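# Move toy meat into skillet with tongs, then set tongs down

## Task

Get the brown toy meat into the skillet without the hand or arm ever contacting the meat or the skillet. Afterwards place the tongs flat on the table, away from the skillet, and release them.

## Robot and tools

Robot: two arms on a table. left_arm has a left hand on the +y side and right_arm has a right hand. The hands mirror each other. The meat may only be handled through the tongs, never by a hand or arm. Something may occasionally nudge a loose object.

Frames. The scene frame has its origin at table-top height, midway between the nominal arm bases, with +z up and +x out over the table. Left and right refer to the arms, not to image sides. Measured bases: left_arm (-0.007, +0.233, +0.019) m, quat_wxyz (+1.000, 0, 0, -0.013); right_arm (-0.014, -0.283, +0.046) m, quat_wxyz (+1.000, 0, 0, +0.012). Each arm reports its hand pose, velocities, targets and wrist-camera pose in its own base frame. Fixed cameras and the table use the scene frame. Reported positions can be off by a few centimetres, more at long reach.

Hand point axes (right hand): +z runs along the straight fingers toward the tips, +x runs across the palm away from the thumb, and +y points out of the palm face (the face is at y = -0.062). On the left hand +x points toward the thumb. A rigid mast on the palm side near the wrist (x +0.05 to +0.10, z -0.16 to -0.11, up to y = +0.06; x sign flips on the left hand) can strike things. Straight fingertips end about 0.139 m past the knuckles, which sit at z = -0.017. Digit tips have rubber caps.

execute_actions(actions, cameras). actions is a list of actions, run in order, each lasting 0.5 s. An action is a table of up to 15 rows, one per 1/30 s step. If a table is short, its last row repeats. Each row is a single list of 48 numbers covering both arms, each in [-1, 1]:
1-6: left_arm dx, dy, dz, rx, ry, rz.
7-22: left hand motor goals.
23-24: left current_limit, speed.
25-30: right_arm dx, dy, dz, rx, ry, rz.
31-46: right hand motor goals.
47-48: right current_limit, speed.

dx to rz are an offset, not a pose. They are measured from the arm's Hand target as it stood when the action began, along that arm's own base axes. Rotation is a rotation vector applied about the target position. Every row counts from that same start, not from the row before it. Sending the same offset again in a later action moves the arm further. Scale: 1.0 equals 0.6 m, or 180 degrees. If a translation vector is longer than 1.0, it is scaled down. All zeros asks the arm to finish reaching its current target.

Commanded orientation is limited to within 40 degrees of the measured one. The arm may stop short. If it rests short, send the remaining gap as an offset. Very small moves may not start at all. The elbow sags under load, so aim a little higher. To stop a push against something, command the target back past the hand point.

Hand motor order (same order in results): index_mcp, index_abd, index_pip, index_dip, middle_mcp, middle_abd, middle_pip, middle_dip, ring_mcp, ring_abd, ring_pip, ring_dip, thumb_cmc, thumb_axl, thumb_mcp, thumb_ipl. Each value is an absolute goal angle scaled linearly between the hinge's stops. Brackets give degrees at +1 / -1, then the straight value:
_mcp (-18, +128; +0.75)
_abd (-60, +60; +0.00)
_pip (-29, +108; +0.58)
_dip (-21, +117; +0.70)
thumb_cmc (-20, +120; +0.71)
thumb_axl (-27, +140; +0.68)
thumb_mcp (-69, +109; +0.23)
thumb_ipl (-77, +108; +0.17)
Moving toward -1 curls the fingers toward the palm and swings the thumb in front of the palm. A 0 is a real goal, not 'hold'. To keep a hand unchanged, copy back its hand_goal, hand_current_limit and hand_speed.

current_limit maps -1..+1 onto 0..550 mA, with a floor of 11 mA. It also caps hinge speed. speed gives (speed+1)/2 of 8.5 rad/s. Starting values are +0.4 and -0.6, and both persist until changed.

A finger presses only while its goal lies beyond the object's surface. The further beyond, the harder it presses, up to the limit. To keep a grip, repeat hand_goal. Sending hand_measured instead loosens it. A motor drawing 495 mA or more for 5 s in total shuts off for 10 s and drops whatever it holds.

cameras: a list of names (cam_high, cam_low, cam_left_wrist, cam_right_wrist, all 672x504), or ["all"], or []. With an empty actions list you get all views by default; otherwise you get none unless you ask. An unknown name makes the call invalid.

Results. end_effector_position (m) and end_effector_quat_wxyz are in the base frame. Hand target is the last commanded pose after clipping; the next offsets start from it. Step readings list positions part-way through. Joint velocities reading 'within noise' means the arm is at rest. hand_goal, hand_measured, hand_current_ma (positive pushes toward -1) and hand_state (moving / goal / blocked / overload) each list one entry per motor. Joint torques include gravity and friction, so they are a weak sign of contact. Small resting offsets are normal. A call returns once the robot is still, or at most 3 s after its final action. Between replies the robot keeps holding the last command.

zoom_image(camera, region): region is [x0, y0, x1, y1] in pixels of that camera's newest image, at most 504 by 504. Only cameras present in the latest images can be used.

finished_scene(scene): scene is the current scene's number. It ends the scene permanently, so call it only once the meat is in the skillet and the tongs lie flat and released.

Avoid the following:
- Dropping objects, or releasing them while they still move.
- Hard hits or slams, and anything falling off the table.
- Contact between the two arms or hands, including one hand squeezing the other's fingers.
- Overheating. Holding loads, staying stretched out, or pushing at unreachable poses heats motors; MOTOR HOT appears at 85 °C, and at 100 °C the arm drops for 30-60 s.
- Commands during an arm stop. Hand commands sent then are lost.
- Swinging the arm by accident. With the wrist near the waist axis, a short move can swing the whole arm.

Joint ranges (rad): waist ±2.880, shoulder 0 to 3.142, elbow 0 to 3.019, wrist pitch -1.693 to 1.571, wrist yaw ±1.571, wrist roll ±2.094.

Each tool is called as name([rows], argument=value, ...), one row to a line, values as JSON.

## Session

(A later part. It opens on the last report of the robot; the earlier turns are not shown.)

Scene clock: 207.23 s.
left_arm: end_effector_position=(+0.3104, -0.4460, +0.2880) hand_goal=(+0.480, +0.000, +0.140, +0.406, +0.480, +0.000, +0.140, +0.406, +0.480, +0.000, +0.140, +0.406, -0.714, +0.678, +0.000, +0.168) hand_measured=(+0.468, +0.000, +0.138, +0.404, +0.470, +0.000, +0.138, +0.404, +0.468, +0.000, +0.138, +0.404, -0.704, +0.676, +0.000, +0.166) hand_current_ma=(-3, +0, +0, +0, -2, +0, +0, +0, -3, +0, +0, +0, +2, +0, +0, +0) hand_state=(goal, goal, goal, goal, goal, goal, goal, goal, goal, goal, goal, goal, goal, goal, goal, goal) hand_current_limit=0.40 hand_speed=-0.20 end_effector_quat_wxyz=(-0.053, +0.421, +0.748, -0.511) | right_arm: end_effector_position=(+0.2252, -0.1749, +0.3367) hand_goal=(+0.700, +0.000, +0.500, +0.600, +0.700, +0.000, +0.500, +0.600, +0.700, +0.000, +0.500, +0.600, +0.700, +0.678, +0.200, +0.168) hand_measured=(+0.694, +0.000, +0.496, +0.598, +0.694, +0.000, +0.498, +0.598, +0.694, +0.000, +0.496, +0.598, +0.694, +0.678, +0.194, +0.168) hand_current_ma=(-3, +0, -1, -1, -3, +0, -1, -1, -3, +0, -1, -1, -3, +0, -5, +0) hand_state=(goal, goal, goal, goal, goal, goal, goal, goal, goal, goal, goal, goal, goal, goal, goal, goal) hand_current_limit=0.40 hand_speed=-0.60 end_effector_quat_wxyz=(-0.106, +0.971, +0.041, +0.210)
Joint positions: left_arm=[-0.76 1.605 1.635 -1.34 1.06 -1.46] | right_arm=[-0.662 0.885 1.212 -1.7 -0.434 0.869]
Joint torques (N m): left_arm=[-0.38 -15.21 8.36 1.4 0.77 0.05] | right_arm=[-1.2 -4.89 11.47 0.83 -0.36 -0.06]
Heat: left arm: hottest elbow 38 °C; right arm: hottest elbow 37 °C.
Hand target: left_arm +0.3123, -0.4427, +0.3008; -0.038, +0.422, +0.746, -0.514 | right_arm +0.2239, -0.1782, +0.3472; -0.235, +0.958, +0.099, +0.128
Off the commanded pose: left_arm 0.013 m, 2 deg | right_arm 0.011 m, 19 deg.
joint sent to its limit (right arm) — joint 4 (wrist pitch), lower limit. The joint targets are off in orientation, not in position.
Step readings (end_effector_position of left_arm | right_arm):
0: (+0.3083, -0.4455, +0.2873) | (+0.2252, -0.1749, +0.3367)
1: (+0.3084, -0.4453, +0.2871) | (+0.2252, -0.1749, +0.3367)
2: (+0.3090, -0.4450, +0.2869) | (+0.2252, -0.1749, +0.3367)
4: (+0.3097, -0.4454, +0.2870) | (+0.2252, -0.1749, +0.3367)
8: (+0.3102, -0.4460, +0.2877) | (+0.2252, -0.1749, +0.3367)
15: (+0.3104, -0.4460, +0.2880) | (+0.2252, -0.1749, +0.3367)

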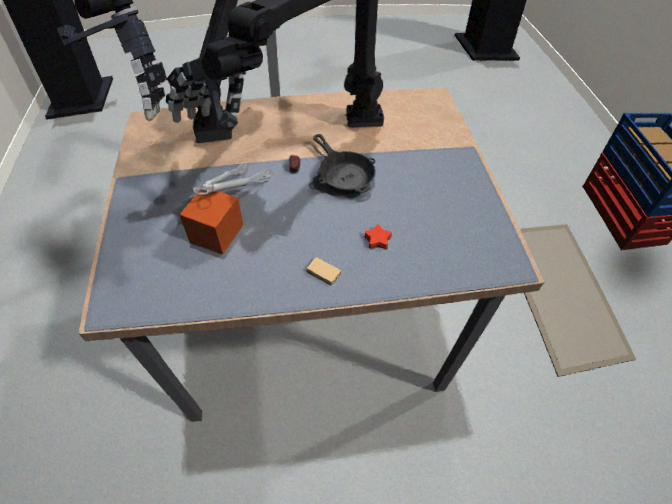

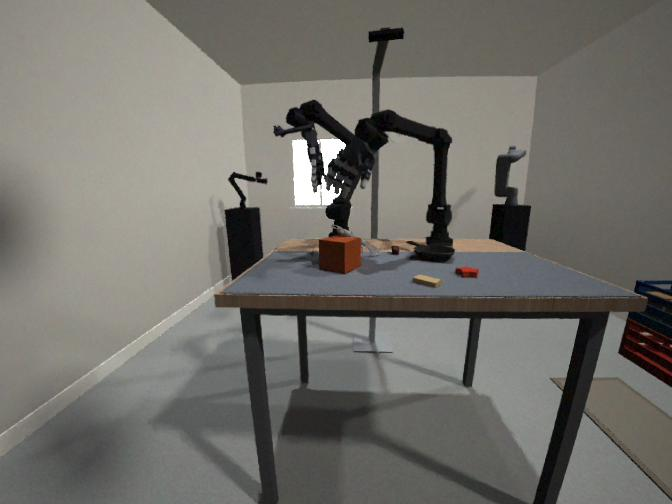

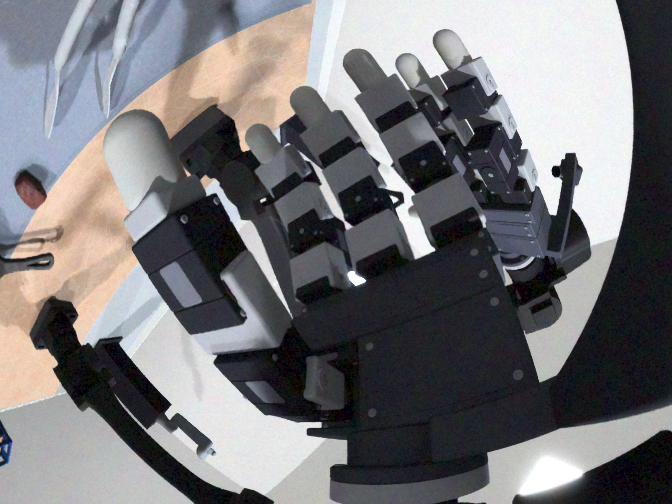

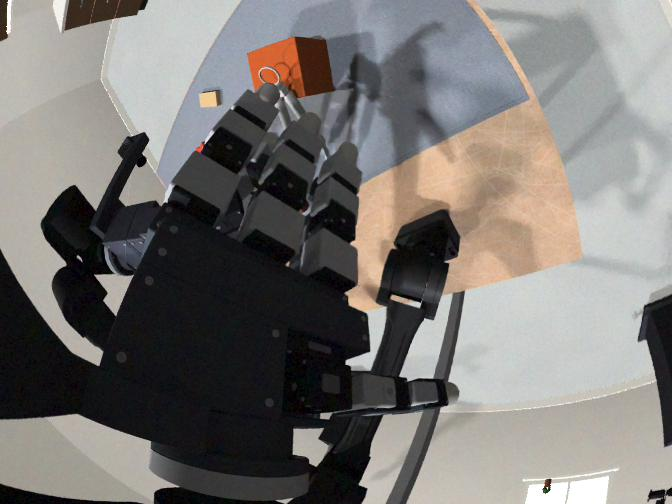

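execute_actions([
  [[-0.065,-0.027,-0.09,0.0229,-0.0478,0.062,0.685,0,-0.066,-0.174,0.685,0,-0.066,-0.174,0.685,0,-0.066,-0.174,-0.714,0.677,0.135,0.168,0.4,-0.2,0,-0.12,0,0,0,0,0.7,0,0.5,0.6,0.7,0,0.5,0.6,0.7,0,0.5,0.6,0.7,0.678,0.2,0.168,0.4,-0.6]],
  [[0,0,-0.09,0,0,0,0.685,0,-0.066,-0.174,0.685,0,-0.066,-0.174,0.685,0,-0.066,-0.174,-0.714,0.677,0.135,0.168,0.4,-0.2,0,0,0,0,0,0,0.7,0,0.5,0.6,0.7,0,0.5,0.6,0.7,0,0.5,0.6,0.7,0.678,0.2,0.168,0.4,-0.6]],
], cameras=["cam_high","cam_low","cam_left_wrist","cam_right_wrist"])

zoom_image(camera="cam_high", region=[140, 80, 320, 260])

zoom_image(camera="cam_right_wrist", region=[160, 0, 500, 200])

zoom_image(camera="cam_low", region=[260, 120, 460, 280])

Scene clock: 271.27 s.
left_arm: end_effector_position=(+0.2716, -0.4560, +0.1885) hand_goal=(+0.686, +0.000, -0.066, -0.174, +0.686, +0.000, -0.066, -0.174, +0.686, +0.000, -0.066, -0.174, -0.714, +0.678, +0.136, +0.168) hand_measured=(+0.672, +0.000, -0.064, -0.170, +0.676, +0.000, -0.064, -0.170, +0.674, +0.000, -0.064, -0.172, -0.706, +0.676, +0.132, +0.166) hand_current_ma=(-3, +0, +0, +0, -2, +0, +0, +0, -3, +0, +0, +0, +1, +0, -1, +0) hand_state=(goal, goal, goal, goal, goal, goal, goal, goal, goal, goal, goal, goal, goal, goal, goal, goal) hand_current_limit=0.40 hand_speed=-0.20 end_effector_quat_wxyz=(+0.045, +0.385, +0.804, -0.451) | right_arm: end_effector_position=(+0.2212, -0.2442, +0.3239) hand_goal=(+0.700, +0.000, +0.500, +0.600, +0.700, +0.000, +0.500, +0.600, +0.700, +0.000, +0.500, +0.600, +0.700, +0.678, +0.200, +0.168) hand_measured=(+0.698, +0.000, +0.498, +0.598, +0.698, +0.000, +0.498, +0.598, +0.698, +0.000, +0.498, +0.598, +0.696, +0.678, +0.194, +0.168) hand_current_ma=(-1, +0, -1, -1, -1, +0, +0, -1, +0, +0, -1, -1, -1, +0, -5, +0) hand_state=(goal, goal, goal, goal, goal, goal, goal, goal, goal, goal, goal, goal, goal, goal, goal, goal) hand_current_limit=0.40 hand_speed=-0.60 end_effector_quat_wxyz=(-0.091, +0.977, +0.038, +0.191)
Joint positions: left_arm=[-0.914 1.45 1.196 -0.681 0.749 -1.85] | right_arm=[-0.851 1.011 1.25 -1.704 -0.415 0.664]
Joint torques (N m): left_arm=[-1.08 -11.75 8.73 2.21 0.44 0.05] | right_arm=[-1.67 -7.53 13.53 0.83 -0.53 -0.07]
Heat: left arm: hottest elbow 37 °C; right arm: hottest elbow 38 °C.
Hand target: left_arm +0.2733, -0.4589, +0.1927; +0.053, +0.383, +0.802, -0.456 | right_arm +0.2239, -0.2501, +0.3473; -0.235, +0.958, +0.099, +0.128
Off the commanded pose: left_arm 0.005 m, 1 deg | right_arm 0.024 m, 19 deg.
joint sent to its limit (right arm) — joint 4 (wrist pitch), lower limit. The joint targets are off in orientation, not in position.
Step readings (end_effector_position of left_arm | right_arm):
0: (+0.3104, -0.4460, +0.2880) | (+0.2252, -0.1749, +0.3367)
1: (+0.3114, -0.4453, +0.2865) | (+0.2251, -0.1753, +0.3368)
2: (+0.3151, -0.4447, +0.2819) | (+0.2243, -0.1780, +0.3363)
4: (+0.3183, -0.4421, +0.2665) | (+0.2186, -0.1937, +0.3360)
8: (+0.2954, -0.4475, +0.2387) | (+0.2111, -0.2305, +0.3300)
15: (+0.2718, -0.4607, +0.2307) | (+0.2179, -0.2431, +0.3202)
16: (+0.2727, -0.4605, +0.2317) | (+0.2184, -0.2432, +0.3210)
17: (+0.2737, -0.4611, +0.2317) | (+0.2188, -0.2434, +0.3217)
19: (+0.2747, -0.4614, +0.2266) | (+0.2196, -0.2437, +0.3229)
23: (+0.2715, -0.4557, +0.2016) | (+0.2204, -0.2440, +0.3236)
30: (+0.2708, -0.4548, +0.1878) | (+0.2209, -0.2441, +0.3238)

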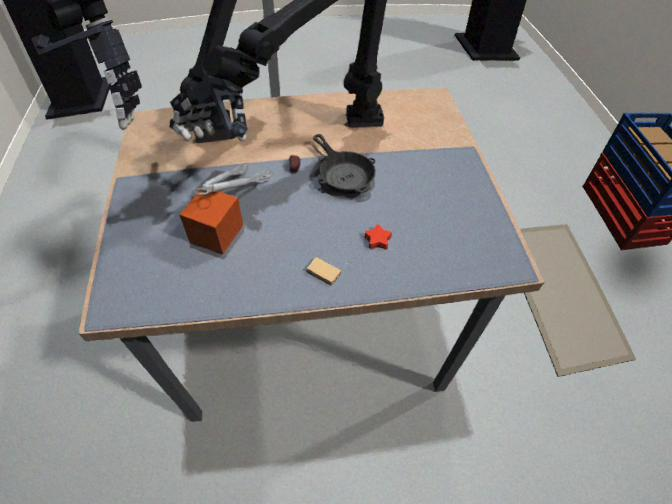

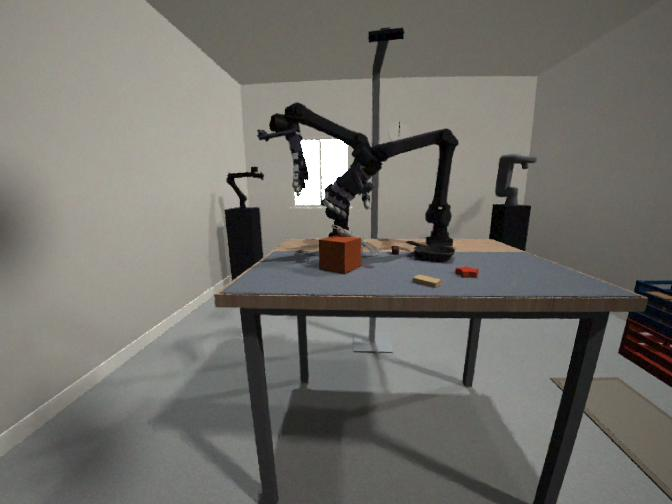

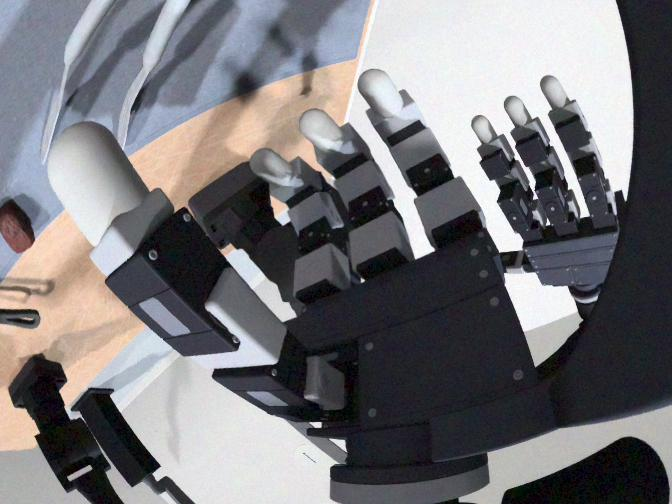

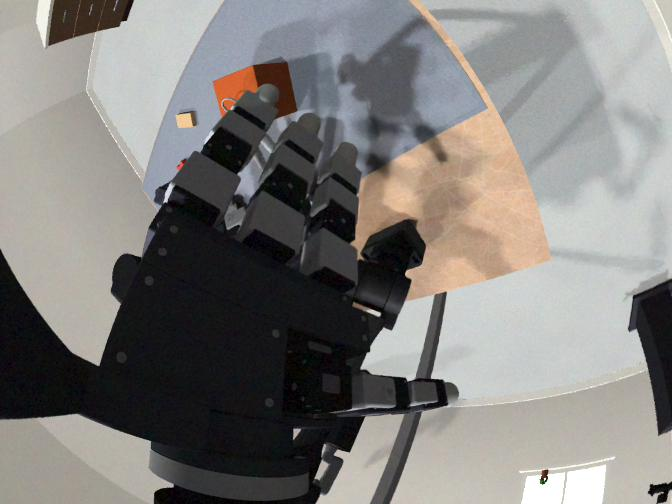

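Scaled by 2.800.

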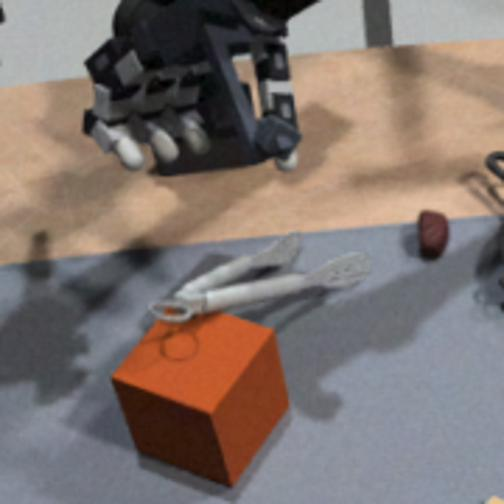

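Scaled by 1.482 from the camera's 672x504 image, which has a finer 960x720 frame.

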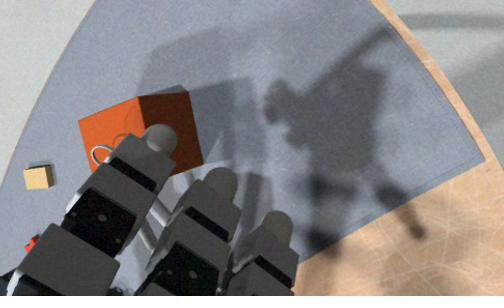

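Scaled by 2.520.

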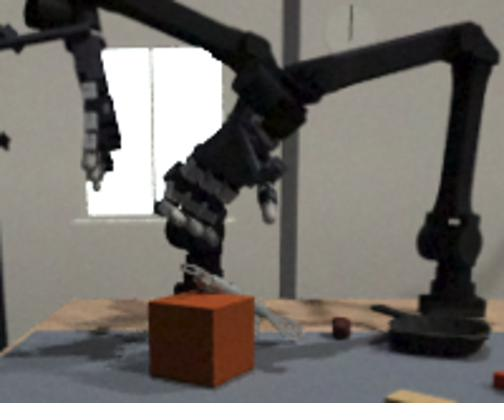

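execute_actions([
  [[0.03,0,-0.09,0,0,0,0.685,0,-0.066,-0.174,0.685,0,-0.066,-0.174,0.685,0,-0.066,-0.174,-0.714,0.677,0.135,0.168,0.4,-0.2,0,0,0,0,0,0,0.7,0,0.5,0.6,0.7,0,0.5,0.6,0.7,0,0.5,0.6,0.7,0.678,0.2,0.168,0.4,-0.6]],
], cameras=["cam_high","cam_low","cam_left_wrist","cam_right_wrist"])

zoom_image(camera="cam_high", region=[160, 110, 300, 250])

zoom_image(camera="cam_right_wrist", region=[160, 0, 400, 150])

zoom_image(camera="cam_low", region=[300, 160, 420, 280])

zoom_image(camera="cam_left_wrist", region=[0, 0, 300, 250])

Scene clock: 282.50 s.
left_arm: end_effector_position=(+0.2833, -0.4562, +0.1303) hand_goal=(+0.686, +0.000, -0.066, -0.174, +0.686, +0.000, -0.066, -0.174, +0.686, +0.000, -0.066, -0.174, -0.714, +0.678, +0.136, +0.168) hand_measured=(+0.674, +0.000, -0.064, -0.170, +0.676, +0.000, -0.064, -0.170, +0.674, +0.000, -0.064, -0.172, -0.706, +0.676, +0.132, +0.166) hand_current_ma=(-3, +0, +0, +0, -2, +0, +0, +0, -3, +0, +0, +0, +1, +0, -1, +0) hand_state=(goal, goal, goal, goal, goal, goal, goal, goal, goal, goal, goal, goal, goal, goal, goal, goal) hand_current_limit=0.40 hand_speed=-0.20 end_effector_quat_wxyz=(+0.037, +0.378, +0.809, -0.449) | right_arm: end_effector_position=(+0.2213, -0.2442, +0.3239) hand_goal=(+0.700, +0.000, +0.500, +0.600, +0.700, +0.000, +0.500, +0.600, +0.700, +0.000, +0.500, +0.600, +0.700, +0.678, +0.200, +0.168) hand_measured=(+0.698, +0.000, +0.498, +0.598, +0.698, +0.000, +0.498, +0.598, +0.698, +0.000, +0.498, +0.598, +0.696, +0.678, +0.194, +0.168) hand_current_ma=(-1, +0, -1, -1, -1, +0, +0, -1, +0, +0, -1, -1, -1, +0, -5, +0) hand_state=(goal, goal, goal, goal, goal, goal, goal, goal, goal, goal, goal, goal, goal, goal, goal, goal) hand_current_limit=0.40 hand_speed=-0.60 end_effector_quat_wxyz=(-0.091, +0.976, +0.039, +0.191)
Joint positions: left_arm=[-0.893 1.53 1.13 -0.565 0.764 -1.837] | right_arm=[-0.851 1.011 1.25 -1.704 -0.415 0.663]
Joint torques (N m): left_arm=[-0.21 -12.69 8.68 2.13 0.57 0.22] | right_arm=[-1.55 -7.18 13.61 0.76 -0.51 -0.06]
Heat: left arm: hottest elbow 36 °C; right arm: hottest elbow 38 °C.
Hand target: left_arm +0.2913, -0.4589, +0.1388; +0.053, +0.383, +0.802, -0.456 | right_arm +0.2239, -0.2501, +0.3473; -0.235, +0.958, +0.099, +0.128
Off the commanded pose: left_arm 0.012 m, 2 deg | right_arm 0.024 m, 19 deg.
joint sent to its limit (right arm) — joint 4 (wrist pitch), lower limit. The joint targets are off in orientation, not in position.
Step readings (end_effector_position of left_arm | right_arm):
0: (+0.2715, -0.4560, +0.1885) | (+0.2212, -0.2442, +0.3239)
1: (+0.2716, -0.4561, +0.1885) | (+0.2212, -0.2442, +0.3239)
2: (+0.2722, -0.4572, +0.1874) | (+0.2212, -0.2442, +0.3239)
4: (+0.2737, -0.4598, +0.1829) | (+0.2212, -0.2442, +0.3239)
8: (+0.2782, -0.4582, +0.1573) | (+0.2212, -0.2442, +0.3239)
15: (+0.2824, -0.4549, +0.1296) | (+0.2213, -0.2442, +0.3239)

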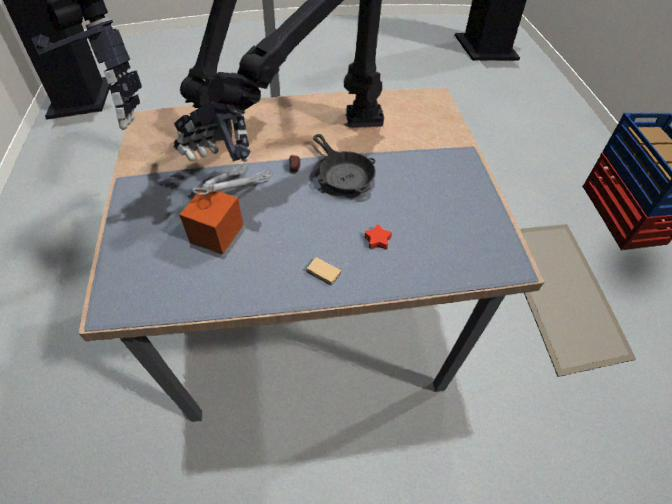

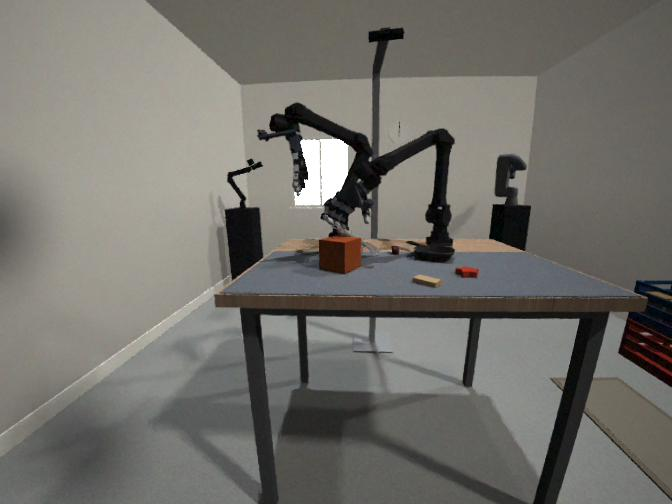

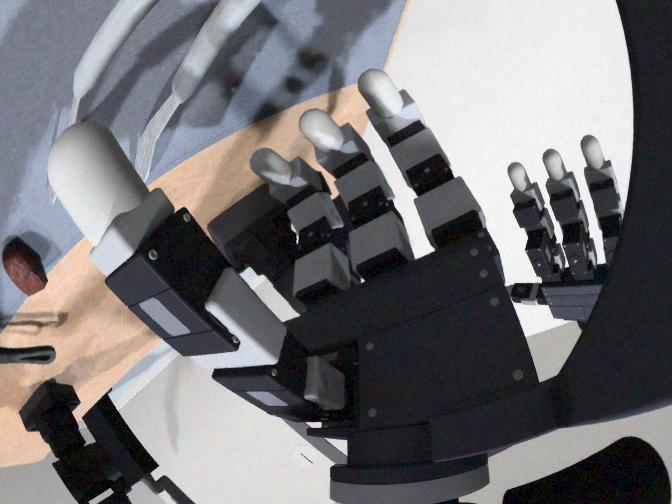

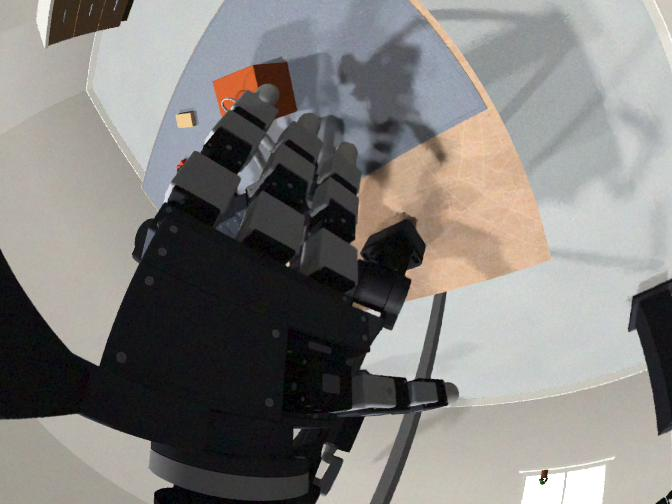

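Scaled by 3.600.

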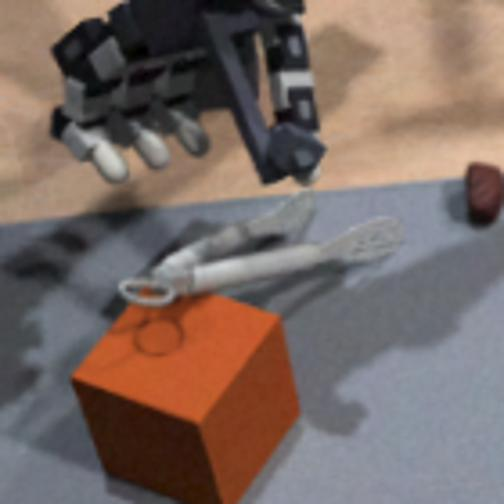

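Scaled by 2.100 from the camera's 672x504 image, which has a finer 960x720 frame.

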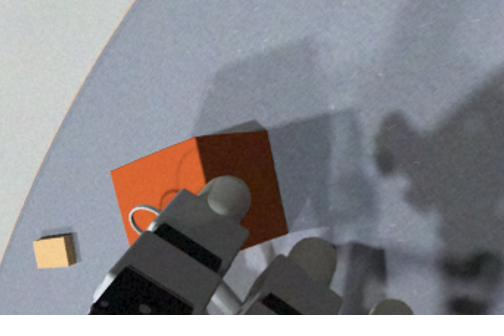

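Scaled by 4.200.

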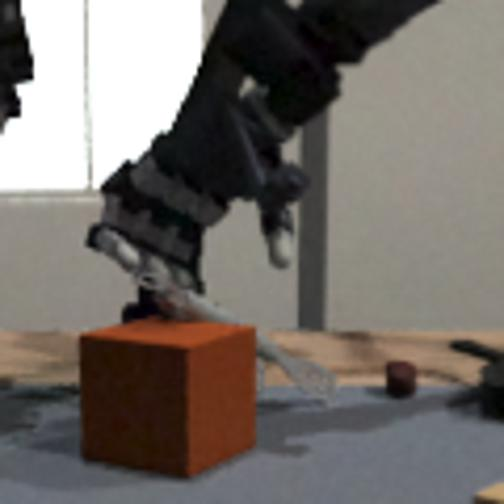

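Scaled by 1.680 from the camera's 672x504 image, which has a finer 960x720 frame.

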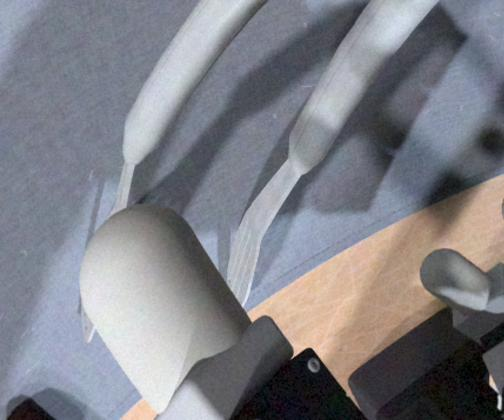

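execute_actions([
  [[0.02,0,-0.065,0,0,0,0.685,0,-0.066,-0.174,0.685,0,-0.066,-0.174,0.685,0,-0.066,-0.174,-0.714,0.677,0.135,0.168,0.4,-0.2,0,0,0,0,0,0,0.7,0,0.5,0.6,0.7,0,0.5,0.6,0.7,0,0.5,0.6,0.7,0.678,0.2,0.168,0.4,-0.6]],
], cameras=["cam_high","cam_low","cam_left_wrist","cam_right_wrist"])

zoom_image(camera="cam_high", region=[160, 110, 300, 250])

zoom_image(camera="cam_right_wrist", region=[160, 0, 400, 150])

zoom_image(camera="cam_low", region=[300, 160, 420, 280])

zoom_image(camera="cam_left_wrist", region=[0, 0, 450, 300])

Scene clock: 289.97 s.
left_arm: end_effector_position=(+0.2959, -0.4571, +0.0958) hand_goal=(+0.686, +0.000, -0.066, -0.174, +0.686, +0.000, -0.066, -0.174, +0.686, +0.000, -0.066, -0.174, -0.714, +0.678, +0.136, +0.168) hand_measured=(+0.674, +0.000, -0.064, -0.170, +0.676, +0.000, -0.064, -0.170, +0.674, +0.000, -0.064, -0.172, -0.706, +0.676, +0.132, +0.166) hand_current_ma=(-3, +0, +0, +0, -2, +0, +0, +0, -3, +0, +0, +0, +1, +0, -1, +0) hand_state=(goal, goal, goal, goal, goal, goal, goal, goal, goal, goal, goal, goal, goal, goal, goal, goal) hand_current_limit=0.40 hand_speed=-0.20 end_effector_quat_wxyz=(+0.040, +0.379, +0.807, -0.451) | right_arm: end_effector_position=(+0.2213, -0.2442, +0.3239) hand_goal=(+0.700, +0.000, +0.500, +0.600, +0.700, +0.000, +0.500, +0.600, +0.700, +0.000, +0.500, +0.600, +0.700, +0.678, +0.200, +0.168) hand_measured=(+0.698, +0.000, +0.498, +0.598, +0.698, +0.000, +0.498, +0.598, +0.698, +0.000, +0.498, +0.598, +0.696, +0.678, +0.194, +0.168) hand_current_ma=(-1, +0, -1, -1, -1, +0, +0, -1, +0, +0, -1, -1, -1, +0, -5, +0) hand_state=(goal, goal, goal, goal, goal, goal, goal, goal, goal, goal, goal, goal, goal, goal, goal, goal) hand_current_limit=0.40 hand_speed=-0.60 end_effector_quat_wxyz=(-0.091, +0.976, +0.039, +0.191)
Joint positions: left_arm=[-0.873 1.589 1.098 -0.481 0.775 -1.816] | right_arm=[-0.851 1.011 1.25 -1.704 -0.415 0.663]
Joint torques (N m): left_arm=[-0.21 -12.86 8.08 2.11 0.59 0.22] | right_arm=[-1.61 -7.41 13.53 0.75 -0.55 -0.07]
Heat: left arm: hottest elbow 36 °C; right arm: hottest elbow 38 °C.
Hand target: left_arm +0.3034, -0.4588, +0.0997; +0.053, +0.383, +0.802, -0.455 | right_arm +0.2239, -0.2501, +0.3473; -0.235, +0.958, +0.099, +0.128
Off the commanded pose: left_arm 0.009 m, 2 deg | right_arm 0.024 m, 19 deg.
joint sent to its limit (right arm) — joint 4 (wrist pitch), lower limit. The joint targets are off in orientation, not in position.
Step readings (end_effector_position of left_arm | right_arm):
0: (+0.2833, -0.4562, +0.1303) | (+0.2213, -0.2442, +0.3239)
1: (+0.2835, -0.4564, +0.1305) | (+0.2213, -0.2442, +0.3239)
2: (+0.2845, -0.4572, +0.1303) | (+0.2213, -0.2442, +0.3239)
4: (+0.2873, -0.4600, +0.1290) | (+0.2213, -0.2442, +0.3239)
8: (+0.2935, -0.4604, +0.1150) | (+0.2213, -0.2442, +0.3239)
15: (+0.2953, -0.4563, +0.0952) | (+0.2213, -0.2442, +0.3239)

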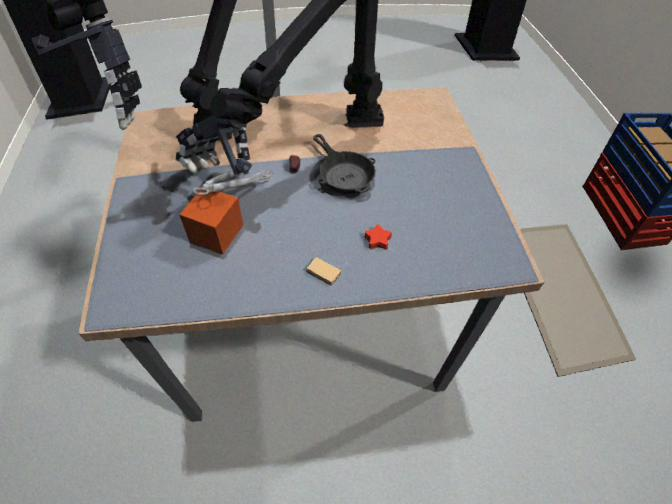

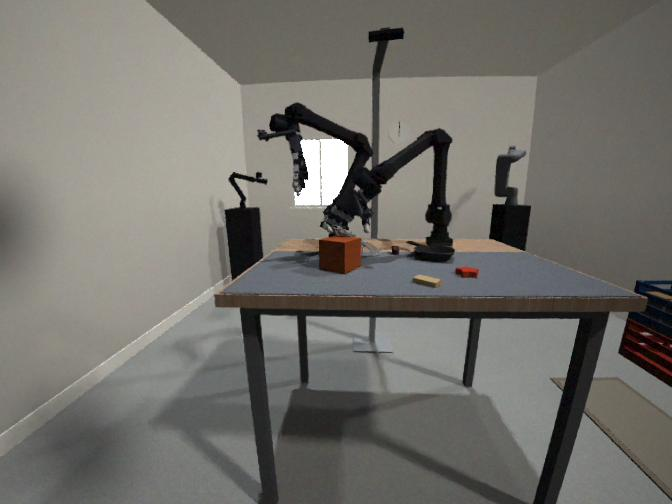

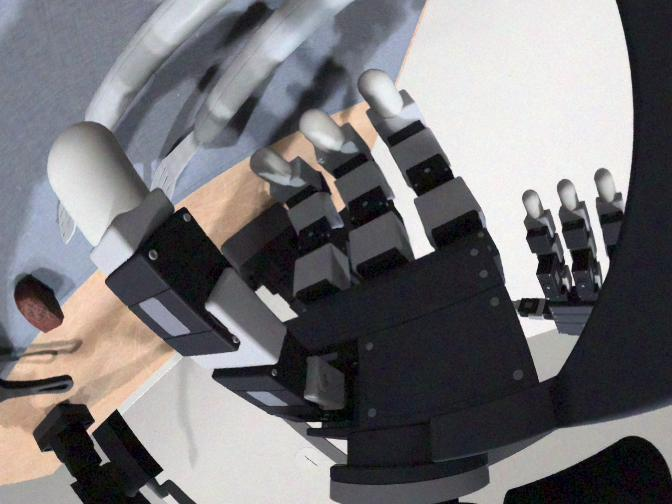

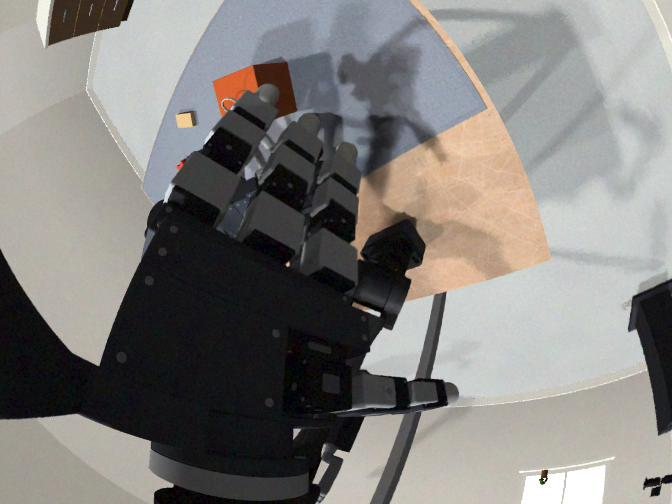

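Scaled by 3.600.

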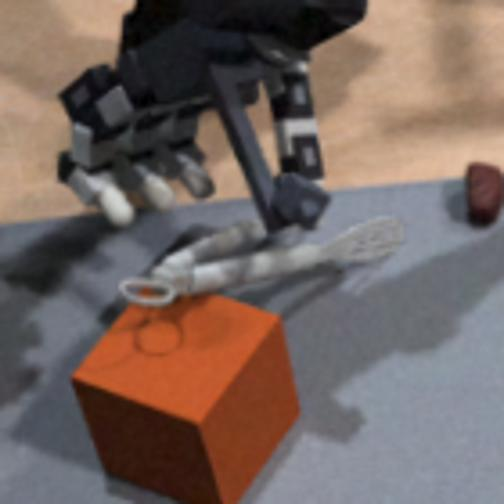

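Scaled by 2.100 from the camera's 672x504 image, which has a finer 960x720 frame.

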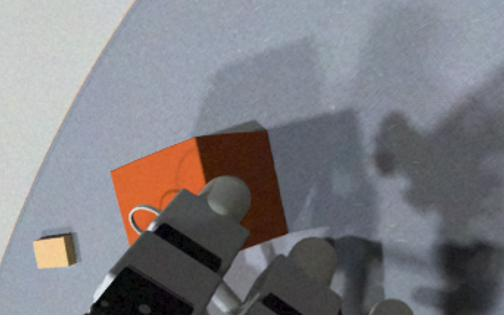

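Scaled by 4.200.

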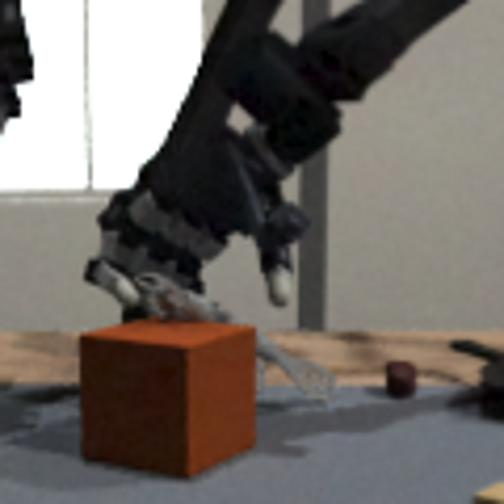

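Scaled by 1.120 from the camera's 672x504 image, which has a finer 960x720 frame.

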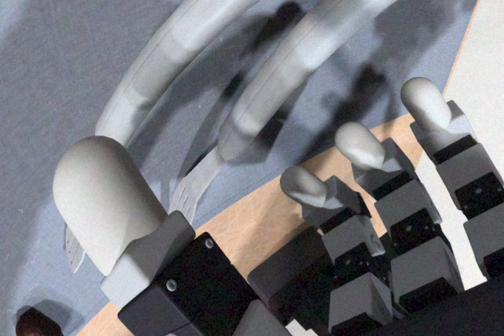

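execute_actions([
  [[0,0,-0.035,0,0,0,0.685,0,-0.066,-0.174,0.685,0,-0.066,-0.174,0.685,0,-0.066,-0.174,-0.714,0.677,0.135,0.168,0.4,-0.2,0,0,0,0,0,0,0.7,0,0.5,0.6,0.7,0,0.5,0.6,0.7,0,0.5,0.6,0.7,0.678,0.2,0.168,0.4,-0.6]],
  [[0,0,-0.03,0,0,0,0.685,0,-0.066,-0.174,0.685,0,-0.066,-0.174,0.685,0,-0.066,-0.174,-0.714,0.677,0.135,0.168,0.4,-0.2,0,0,0,0,0,0,0.7,0,0.5,0.6,0.7,0,0.5,0.6,0.7,0,0.5,0.6,0.7,0.678,0.2,0.168,0.4,-0.6]],
], cameras=["cam_high","cam_low","cam_left_wrist"])

zoom_image(camera="cam_high", region=[160, 110, 300, 250])

zoom_image(camera="cam_low", region=[300, 160, 420, 280])

zoom_image(camera="cam_left_wrist", region=[0, 0, 450, 300])

Scene clock: 304.50 s.
left_arm: end_effector_position=(+0.2970, -0.4586, +0.0608) hand_goal=(+0.686, +0.000, -0.066, -0.174, +0.686, +0.000, -0.066, -0.174, +0.686, +0.000, -0.066, -0.174, -0.714, +0.678, +0.136, +0.168) hand_measured=(+0.674, +0.000, -0.064, -0.170, +0.676, +0.000, -0.064, -0.170, +0.674, +0.000, -0.064, -0.172, -0.706, +0.676, +0.132, +0.166) hand_current_ma=(-3, +0, +0, +0, -2, +0, +0, +0, -3, +0, +0, +0, +1, +0, -1, +0) hand_state=(goal, goal, goal, goal, goal, goal, goal, goal, goal, goal, goal, goal, goal, goal, goal, goal) hand_current_limit=0.40 hand_speed=-0.20 end_effector_quat_wxyz=(+0.044, +0.381, +0.805, -0.453) | right_arm: end_effector_position=(+0.2213, -0.2442, +0.3239) hand_goal=(+0.700, +0.000, +0.500, +0.600, +0.700, +0.000, +0.500, +0.600, +0.700, +0.000, +0.500, +0.600, +0.700, +0.678, +0.200, +0.168) hand_measured=(+0.698, +0.000, +0.498, +0.598, +0.698, +0.000, +0.498, +0.598, +0.698, +0.000, +0.498, +0.598, +0.696, +0.678, +0.194, +0.168) hand_current_ma=(-1, +0, -1, -1, -1, +0, +0, -1, +0, +0, -1, -1, -1, +0, -5, +0) hand_state=(goal, goal, goal, goal, goal, goal, goal, goal, goal, goal, goal, goal, goal, goal, goal, goal) hand_current_limit=0.40 hand_speed=-0.60 end_effector_quat_wxyz=(-0.091, +0.976, +0.039, +0.191)
Joint positions: left_arm=[-0.873 1.639 1.051 -0.375 0.775 -1.814] | right_arm=[-0.851 1.011 1.25 -1.704 -0.415 0.663]
Joint torques (N m): left_arm=[-0.21 -12.75 7.46 2.15 0.58 0.21] | right_arm=[-1.61 -6.89 13.72 0.94 -0.5 -0.03]
Heat: left arm: hottest elbow 36 °C; right arm: hottest elbow 38 °C.
Hand target: left_arm +0.3035, -0.4589, +0.0609; +0.053, +0.383, +0.802, -0.456 | right_arm +0.2239, -0.2501, +0.3473; -0.235, +0.958, +0.099, +0.128
Off the commanded pose: left_arm 0.006 m, 1 deg | right_arm 0.024 m, 19 deg.
joint sent to its limit (right arm) — joint 4 (wrist pitch), lower limit. The joint targets are off in orientation, not in position.
Step readings (end_effector_position of left_arm | right_arm):
0: (+0.2959, -0.4571, +0.0958) | (+0.2213, -0.2442, +0.3239)
1: (+0.2961, -0.4573, +0.0958) | (+0.2213, -0.2442, +0.3239)
2: (+0.2964, -0.4579, +0.0958) | (+0.2213, -0.2442, +0.3239)
4: (+0.2977, -0.4593, +0.0950) | (+0.2213, -0.2442, +0.3239)
8: (+0.2980, -0.4597, +0.0884) | (+0.2213, -0.2442, +0.3239)
15: (+0.2967, -0.4581, +0.0788) | (+0.2213, -0.2442, +0.3239)
16: (+0.2967, -0.4581, +0.0787) | (+0.2213, -0.2442, +0.3239)
17: (+0.2972, -0.4587, +0.0785) | (+0.2213, -0.2442, +0.3239)
19: (+0.2983, -0.4601, +0.0777) | (+0.2213, -0.2442, +0.3239)
23: (+0.2982, -0.4600, +0.0698) | (+0.2213, -0.2442, +0.3239)
30: (+0.2966, -0.4581, +0.0605) | (+0.2213, -0.2442, +0.3239)
Images, in order (width x height): cam_high 672x504, cam_low 672x504, cam_left_wrist 672x504.

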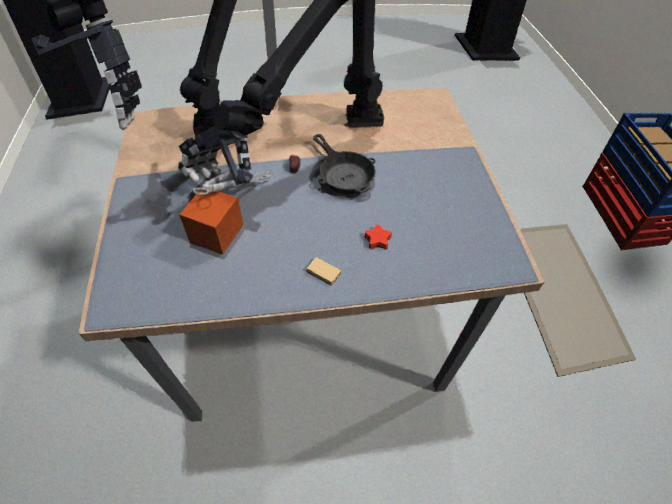

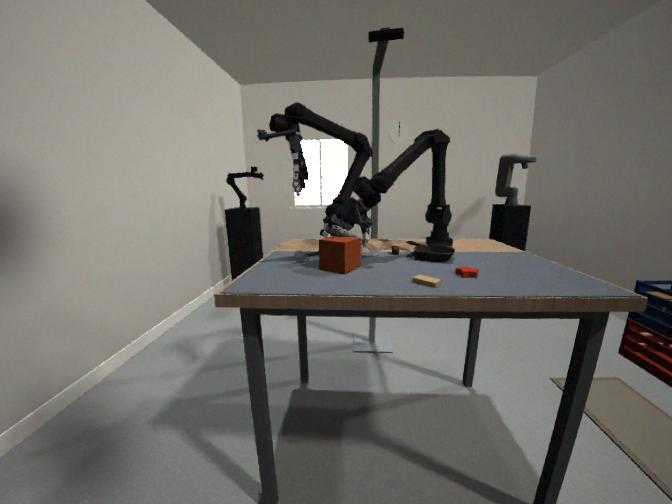

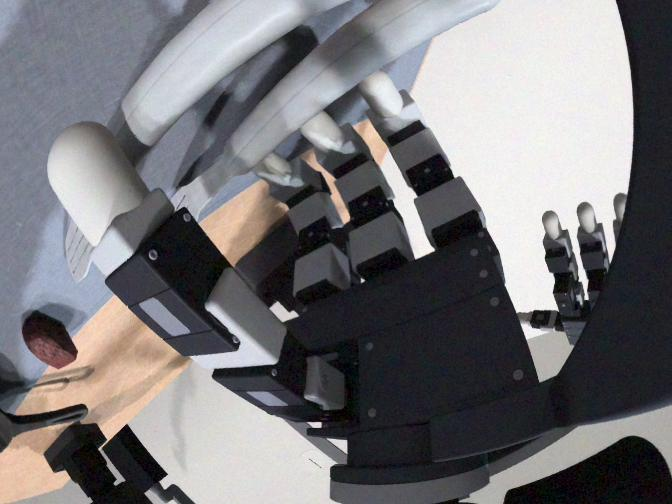

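Scaled by 3.600.

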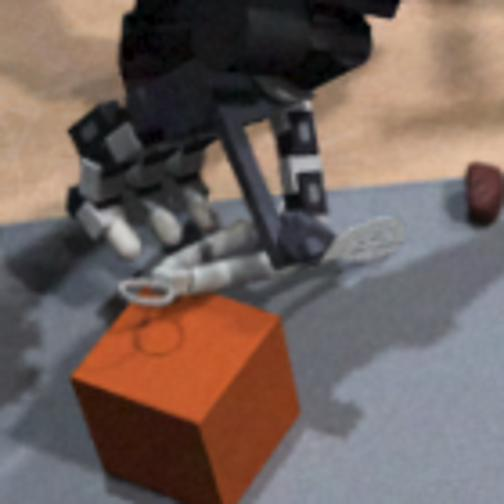

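Scaled by 4.200.

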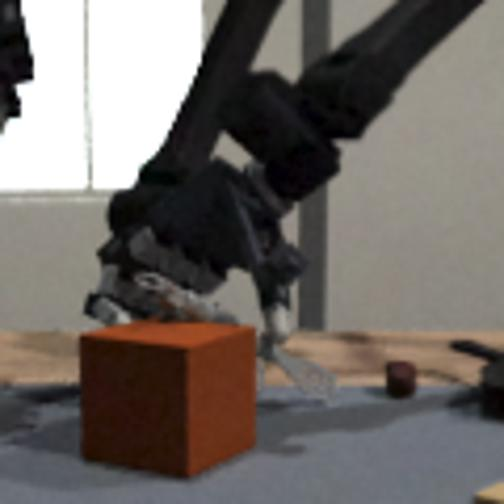

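Scaled by 1.120 from the camera's 672x504 image, which has a finer 960x720 frame.

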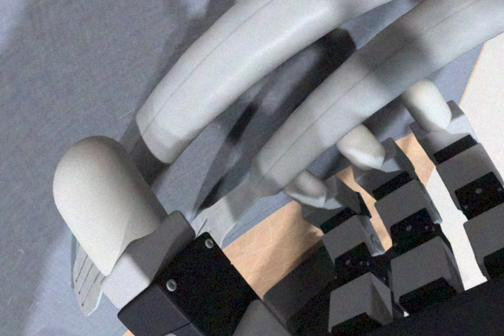

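execute_actions([
  [[0.037,0,-0.02,0,0,0,0.685,0,-0.066,-0.174,0.685,0,-0.066,-0.174,0.685,0,-0.066,-0.174,-0.714,0.677,0.135,0.168,0.4,-0.2,0,0,0,0,0,0,0.7,0,0.5,0.6,0.7,0,0.5,0.6,0.7,0,0.5,0.6,0.7,0.678,0.2,0.168,0.4,-0.6]],
], cameras=["cam_high","cam_low","cam_left_wrist"])

zoom_image(camera="cam_high", region=[160, 110, 300, 250])

zoom_image(camera="cam_low", region=[300, 160, 420, 280])

zoom_image(camera="cam_left_wrist", region=[0, 0, 450, 300])

Scene clock: 327.07 s.
left_arm: end_effector_position=(+0.3110, -0.4467, +0.0332) hand_goal=(+0.686, +0.000, -0.066, -0.174, +0.686, +0.000, -0.066, -0.174, +0.686, +0.000, -0.066, -0.174, -0.714, +0.678, +0.136, +0.168) hand_measured=(+0.674, +0.000, -0.064, -0.170, +0.676, +0.000, -0.064, -0.170, +0.674, +0.000, -0.064, -0.172, -0.706, +0.676, +0.132, +0.166) hand_current_ma=(-3, +0, +0, +0, -2, +0, +0, +0, -3, +0, +0, +0, +1, +0, -1, +0) hand_state=(goal, goal, goal, goal, goal, goal, goal, goal, goal, goal, goal, goal, goal, goal, goal, goal) hand_current_limit=0.40 hand_speed=-0.20 end_effector_quat_wxyz=(+0.033, +0.375, +0.811, -0.448) | right_arm: end_effector_position=(+0.2213, -0.2442, +0.3239) hand_goal=(+0.700, +0.000, +0.500, +0.600, +0.700, +0.000, +0.500, +0.600, +0.700, +0.000, +0.500, +0.600, +0.700, +0.678, +0.200, +0.168) hand_measured=(+0.698, +0.000, +0.498, +0.598, +0.698, +0.000, +0.498, +0.598, +0.698, +0.000, +0.498, +0.598, +0.696, +0.678, +0.194, +0.168) hand_current_ma=(-1, +0, -1, -1, -1, +0, +0, -1, +0, +0, -1, -1, -1, +0, -5, +0) hand_state=(goal, goal, goal, goal, goal, goal, goal, goal, goal, goal, goal, goal, goal, goal, goal, goal) hand_current_limit=0.40 hand_speed=-0.60 end_effector_quat_wxyz=(-0.091, +0.976, +0.039, +0.191)
Joint positions: left_arm=[-0.835 1.695 1.051 -0.375 0.795 -1.776] | right_arm=[-0.851 1.011 1.25 -1.704 -0.415 0.663]
Joint torques (N m): left_arm=[-0.56 -13.27 9.89 1.59 0.63 0.21] | right_arm=[-1.32 -7.18 13.5 0.83 -0.55 -0.05]
Heat: left arm: hottest elbow 36 °C; right arm: hottest elbow 39 °C.
Hand target: left_arm +0.3256, -0.4589, +0.0488; +0.053, +0.383, +0.802, -0.456 | right_arm +0.2239, -0.2501, +0.3473; -0.235, +0.958, +0.099, +0.128
Off the commanded pose: left_arm 0.025 m, 3 deg | right_arm 0.024 m, 19 deg.
joint sent to its limit (right arm) — joint 4 (wrist pitch), lower limit. The joint targets are off in orientation, not in position.
Step readings (end_effector_position of left_arm | right_arm):
0: (+0.2970, -0.4586, +0.0608) | (+0.2213, -0.2442, +0.3239)
1: (+0.2970, -0.4586, +0.0608) | (+0.2213, -0.2442, +0.3239)
2: (+0.2974, -0.4584, +0.0604) | (+0.2213, -0.2442, +0.3239)
4: (+0.2983, -0.4578, +0.0576) | (+0.2213, -0.2442, +0.3239)
8: (+0.3055, -0.4517, +0.0444) | (+0.2213, -0.2442, +0.3239)
15: (+0.3110, -0.4465, +0.0331) | (+0.2213, -0.2442, +0.3239)
Images, in order (width x height): cam_high 672x504, cam_low 672x504, cam_left_wrist 672x504.

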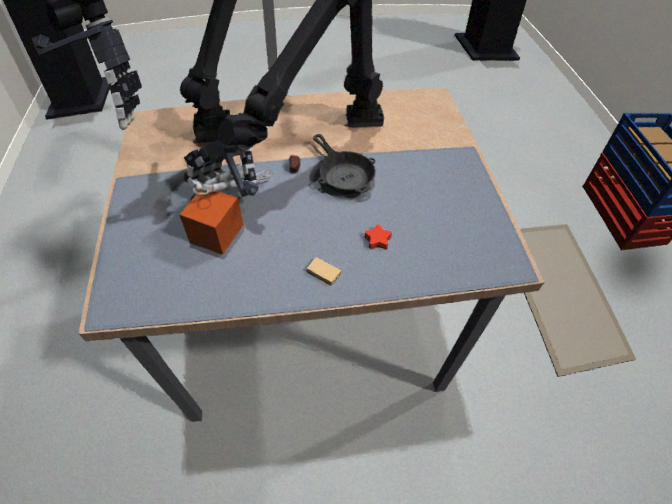

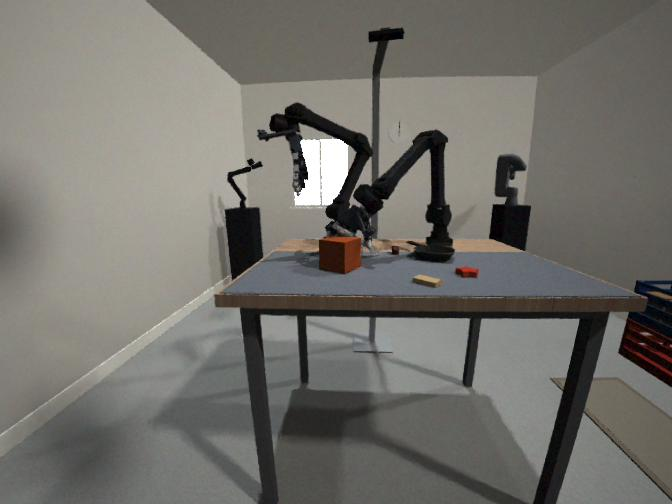

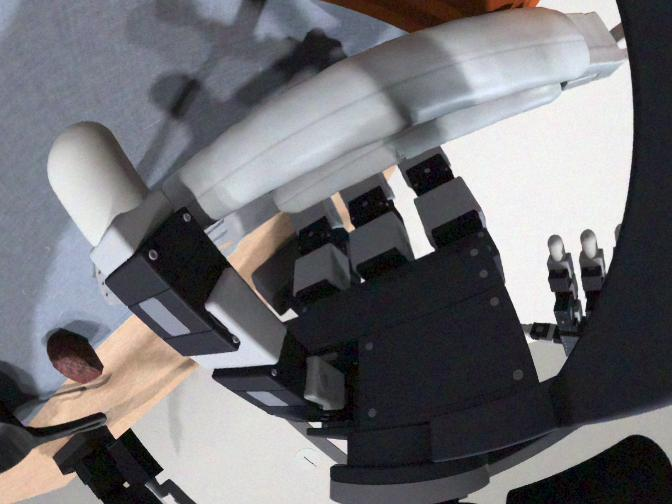

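Scaled by 3.600.

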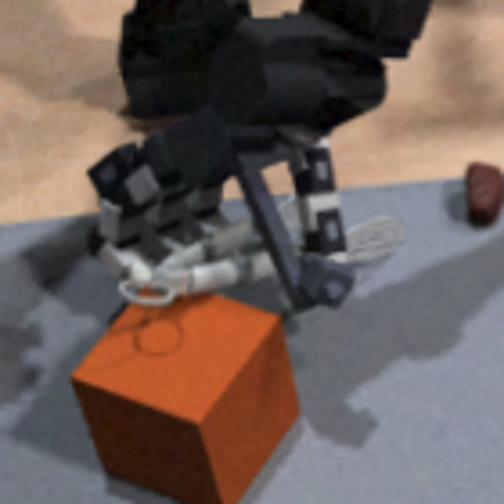

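Scaled by 4.200.

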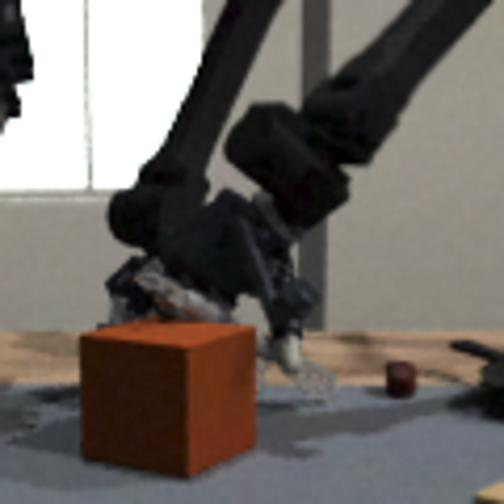

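Scaled by 1.120 from the camera's 672x504 image, which has a finer 960x720 frame.

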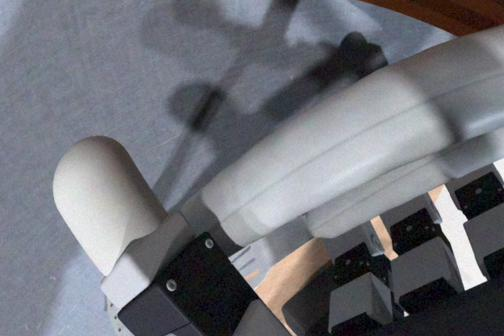

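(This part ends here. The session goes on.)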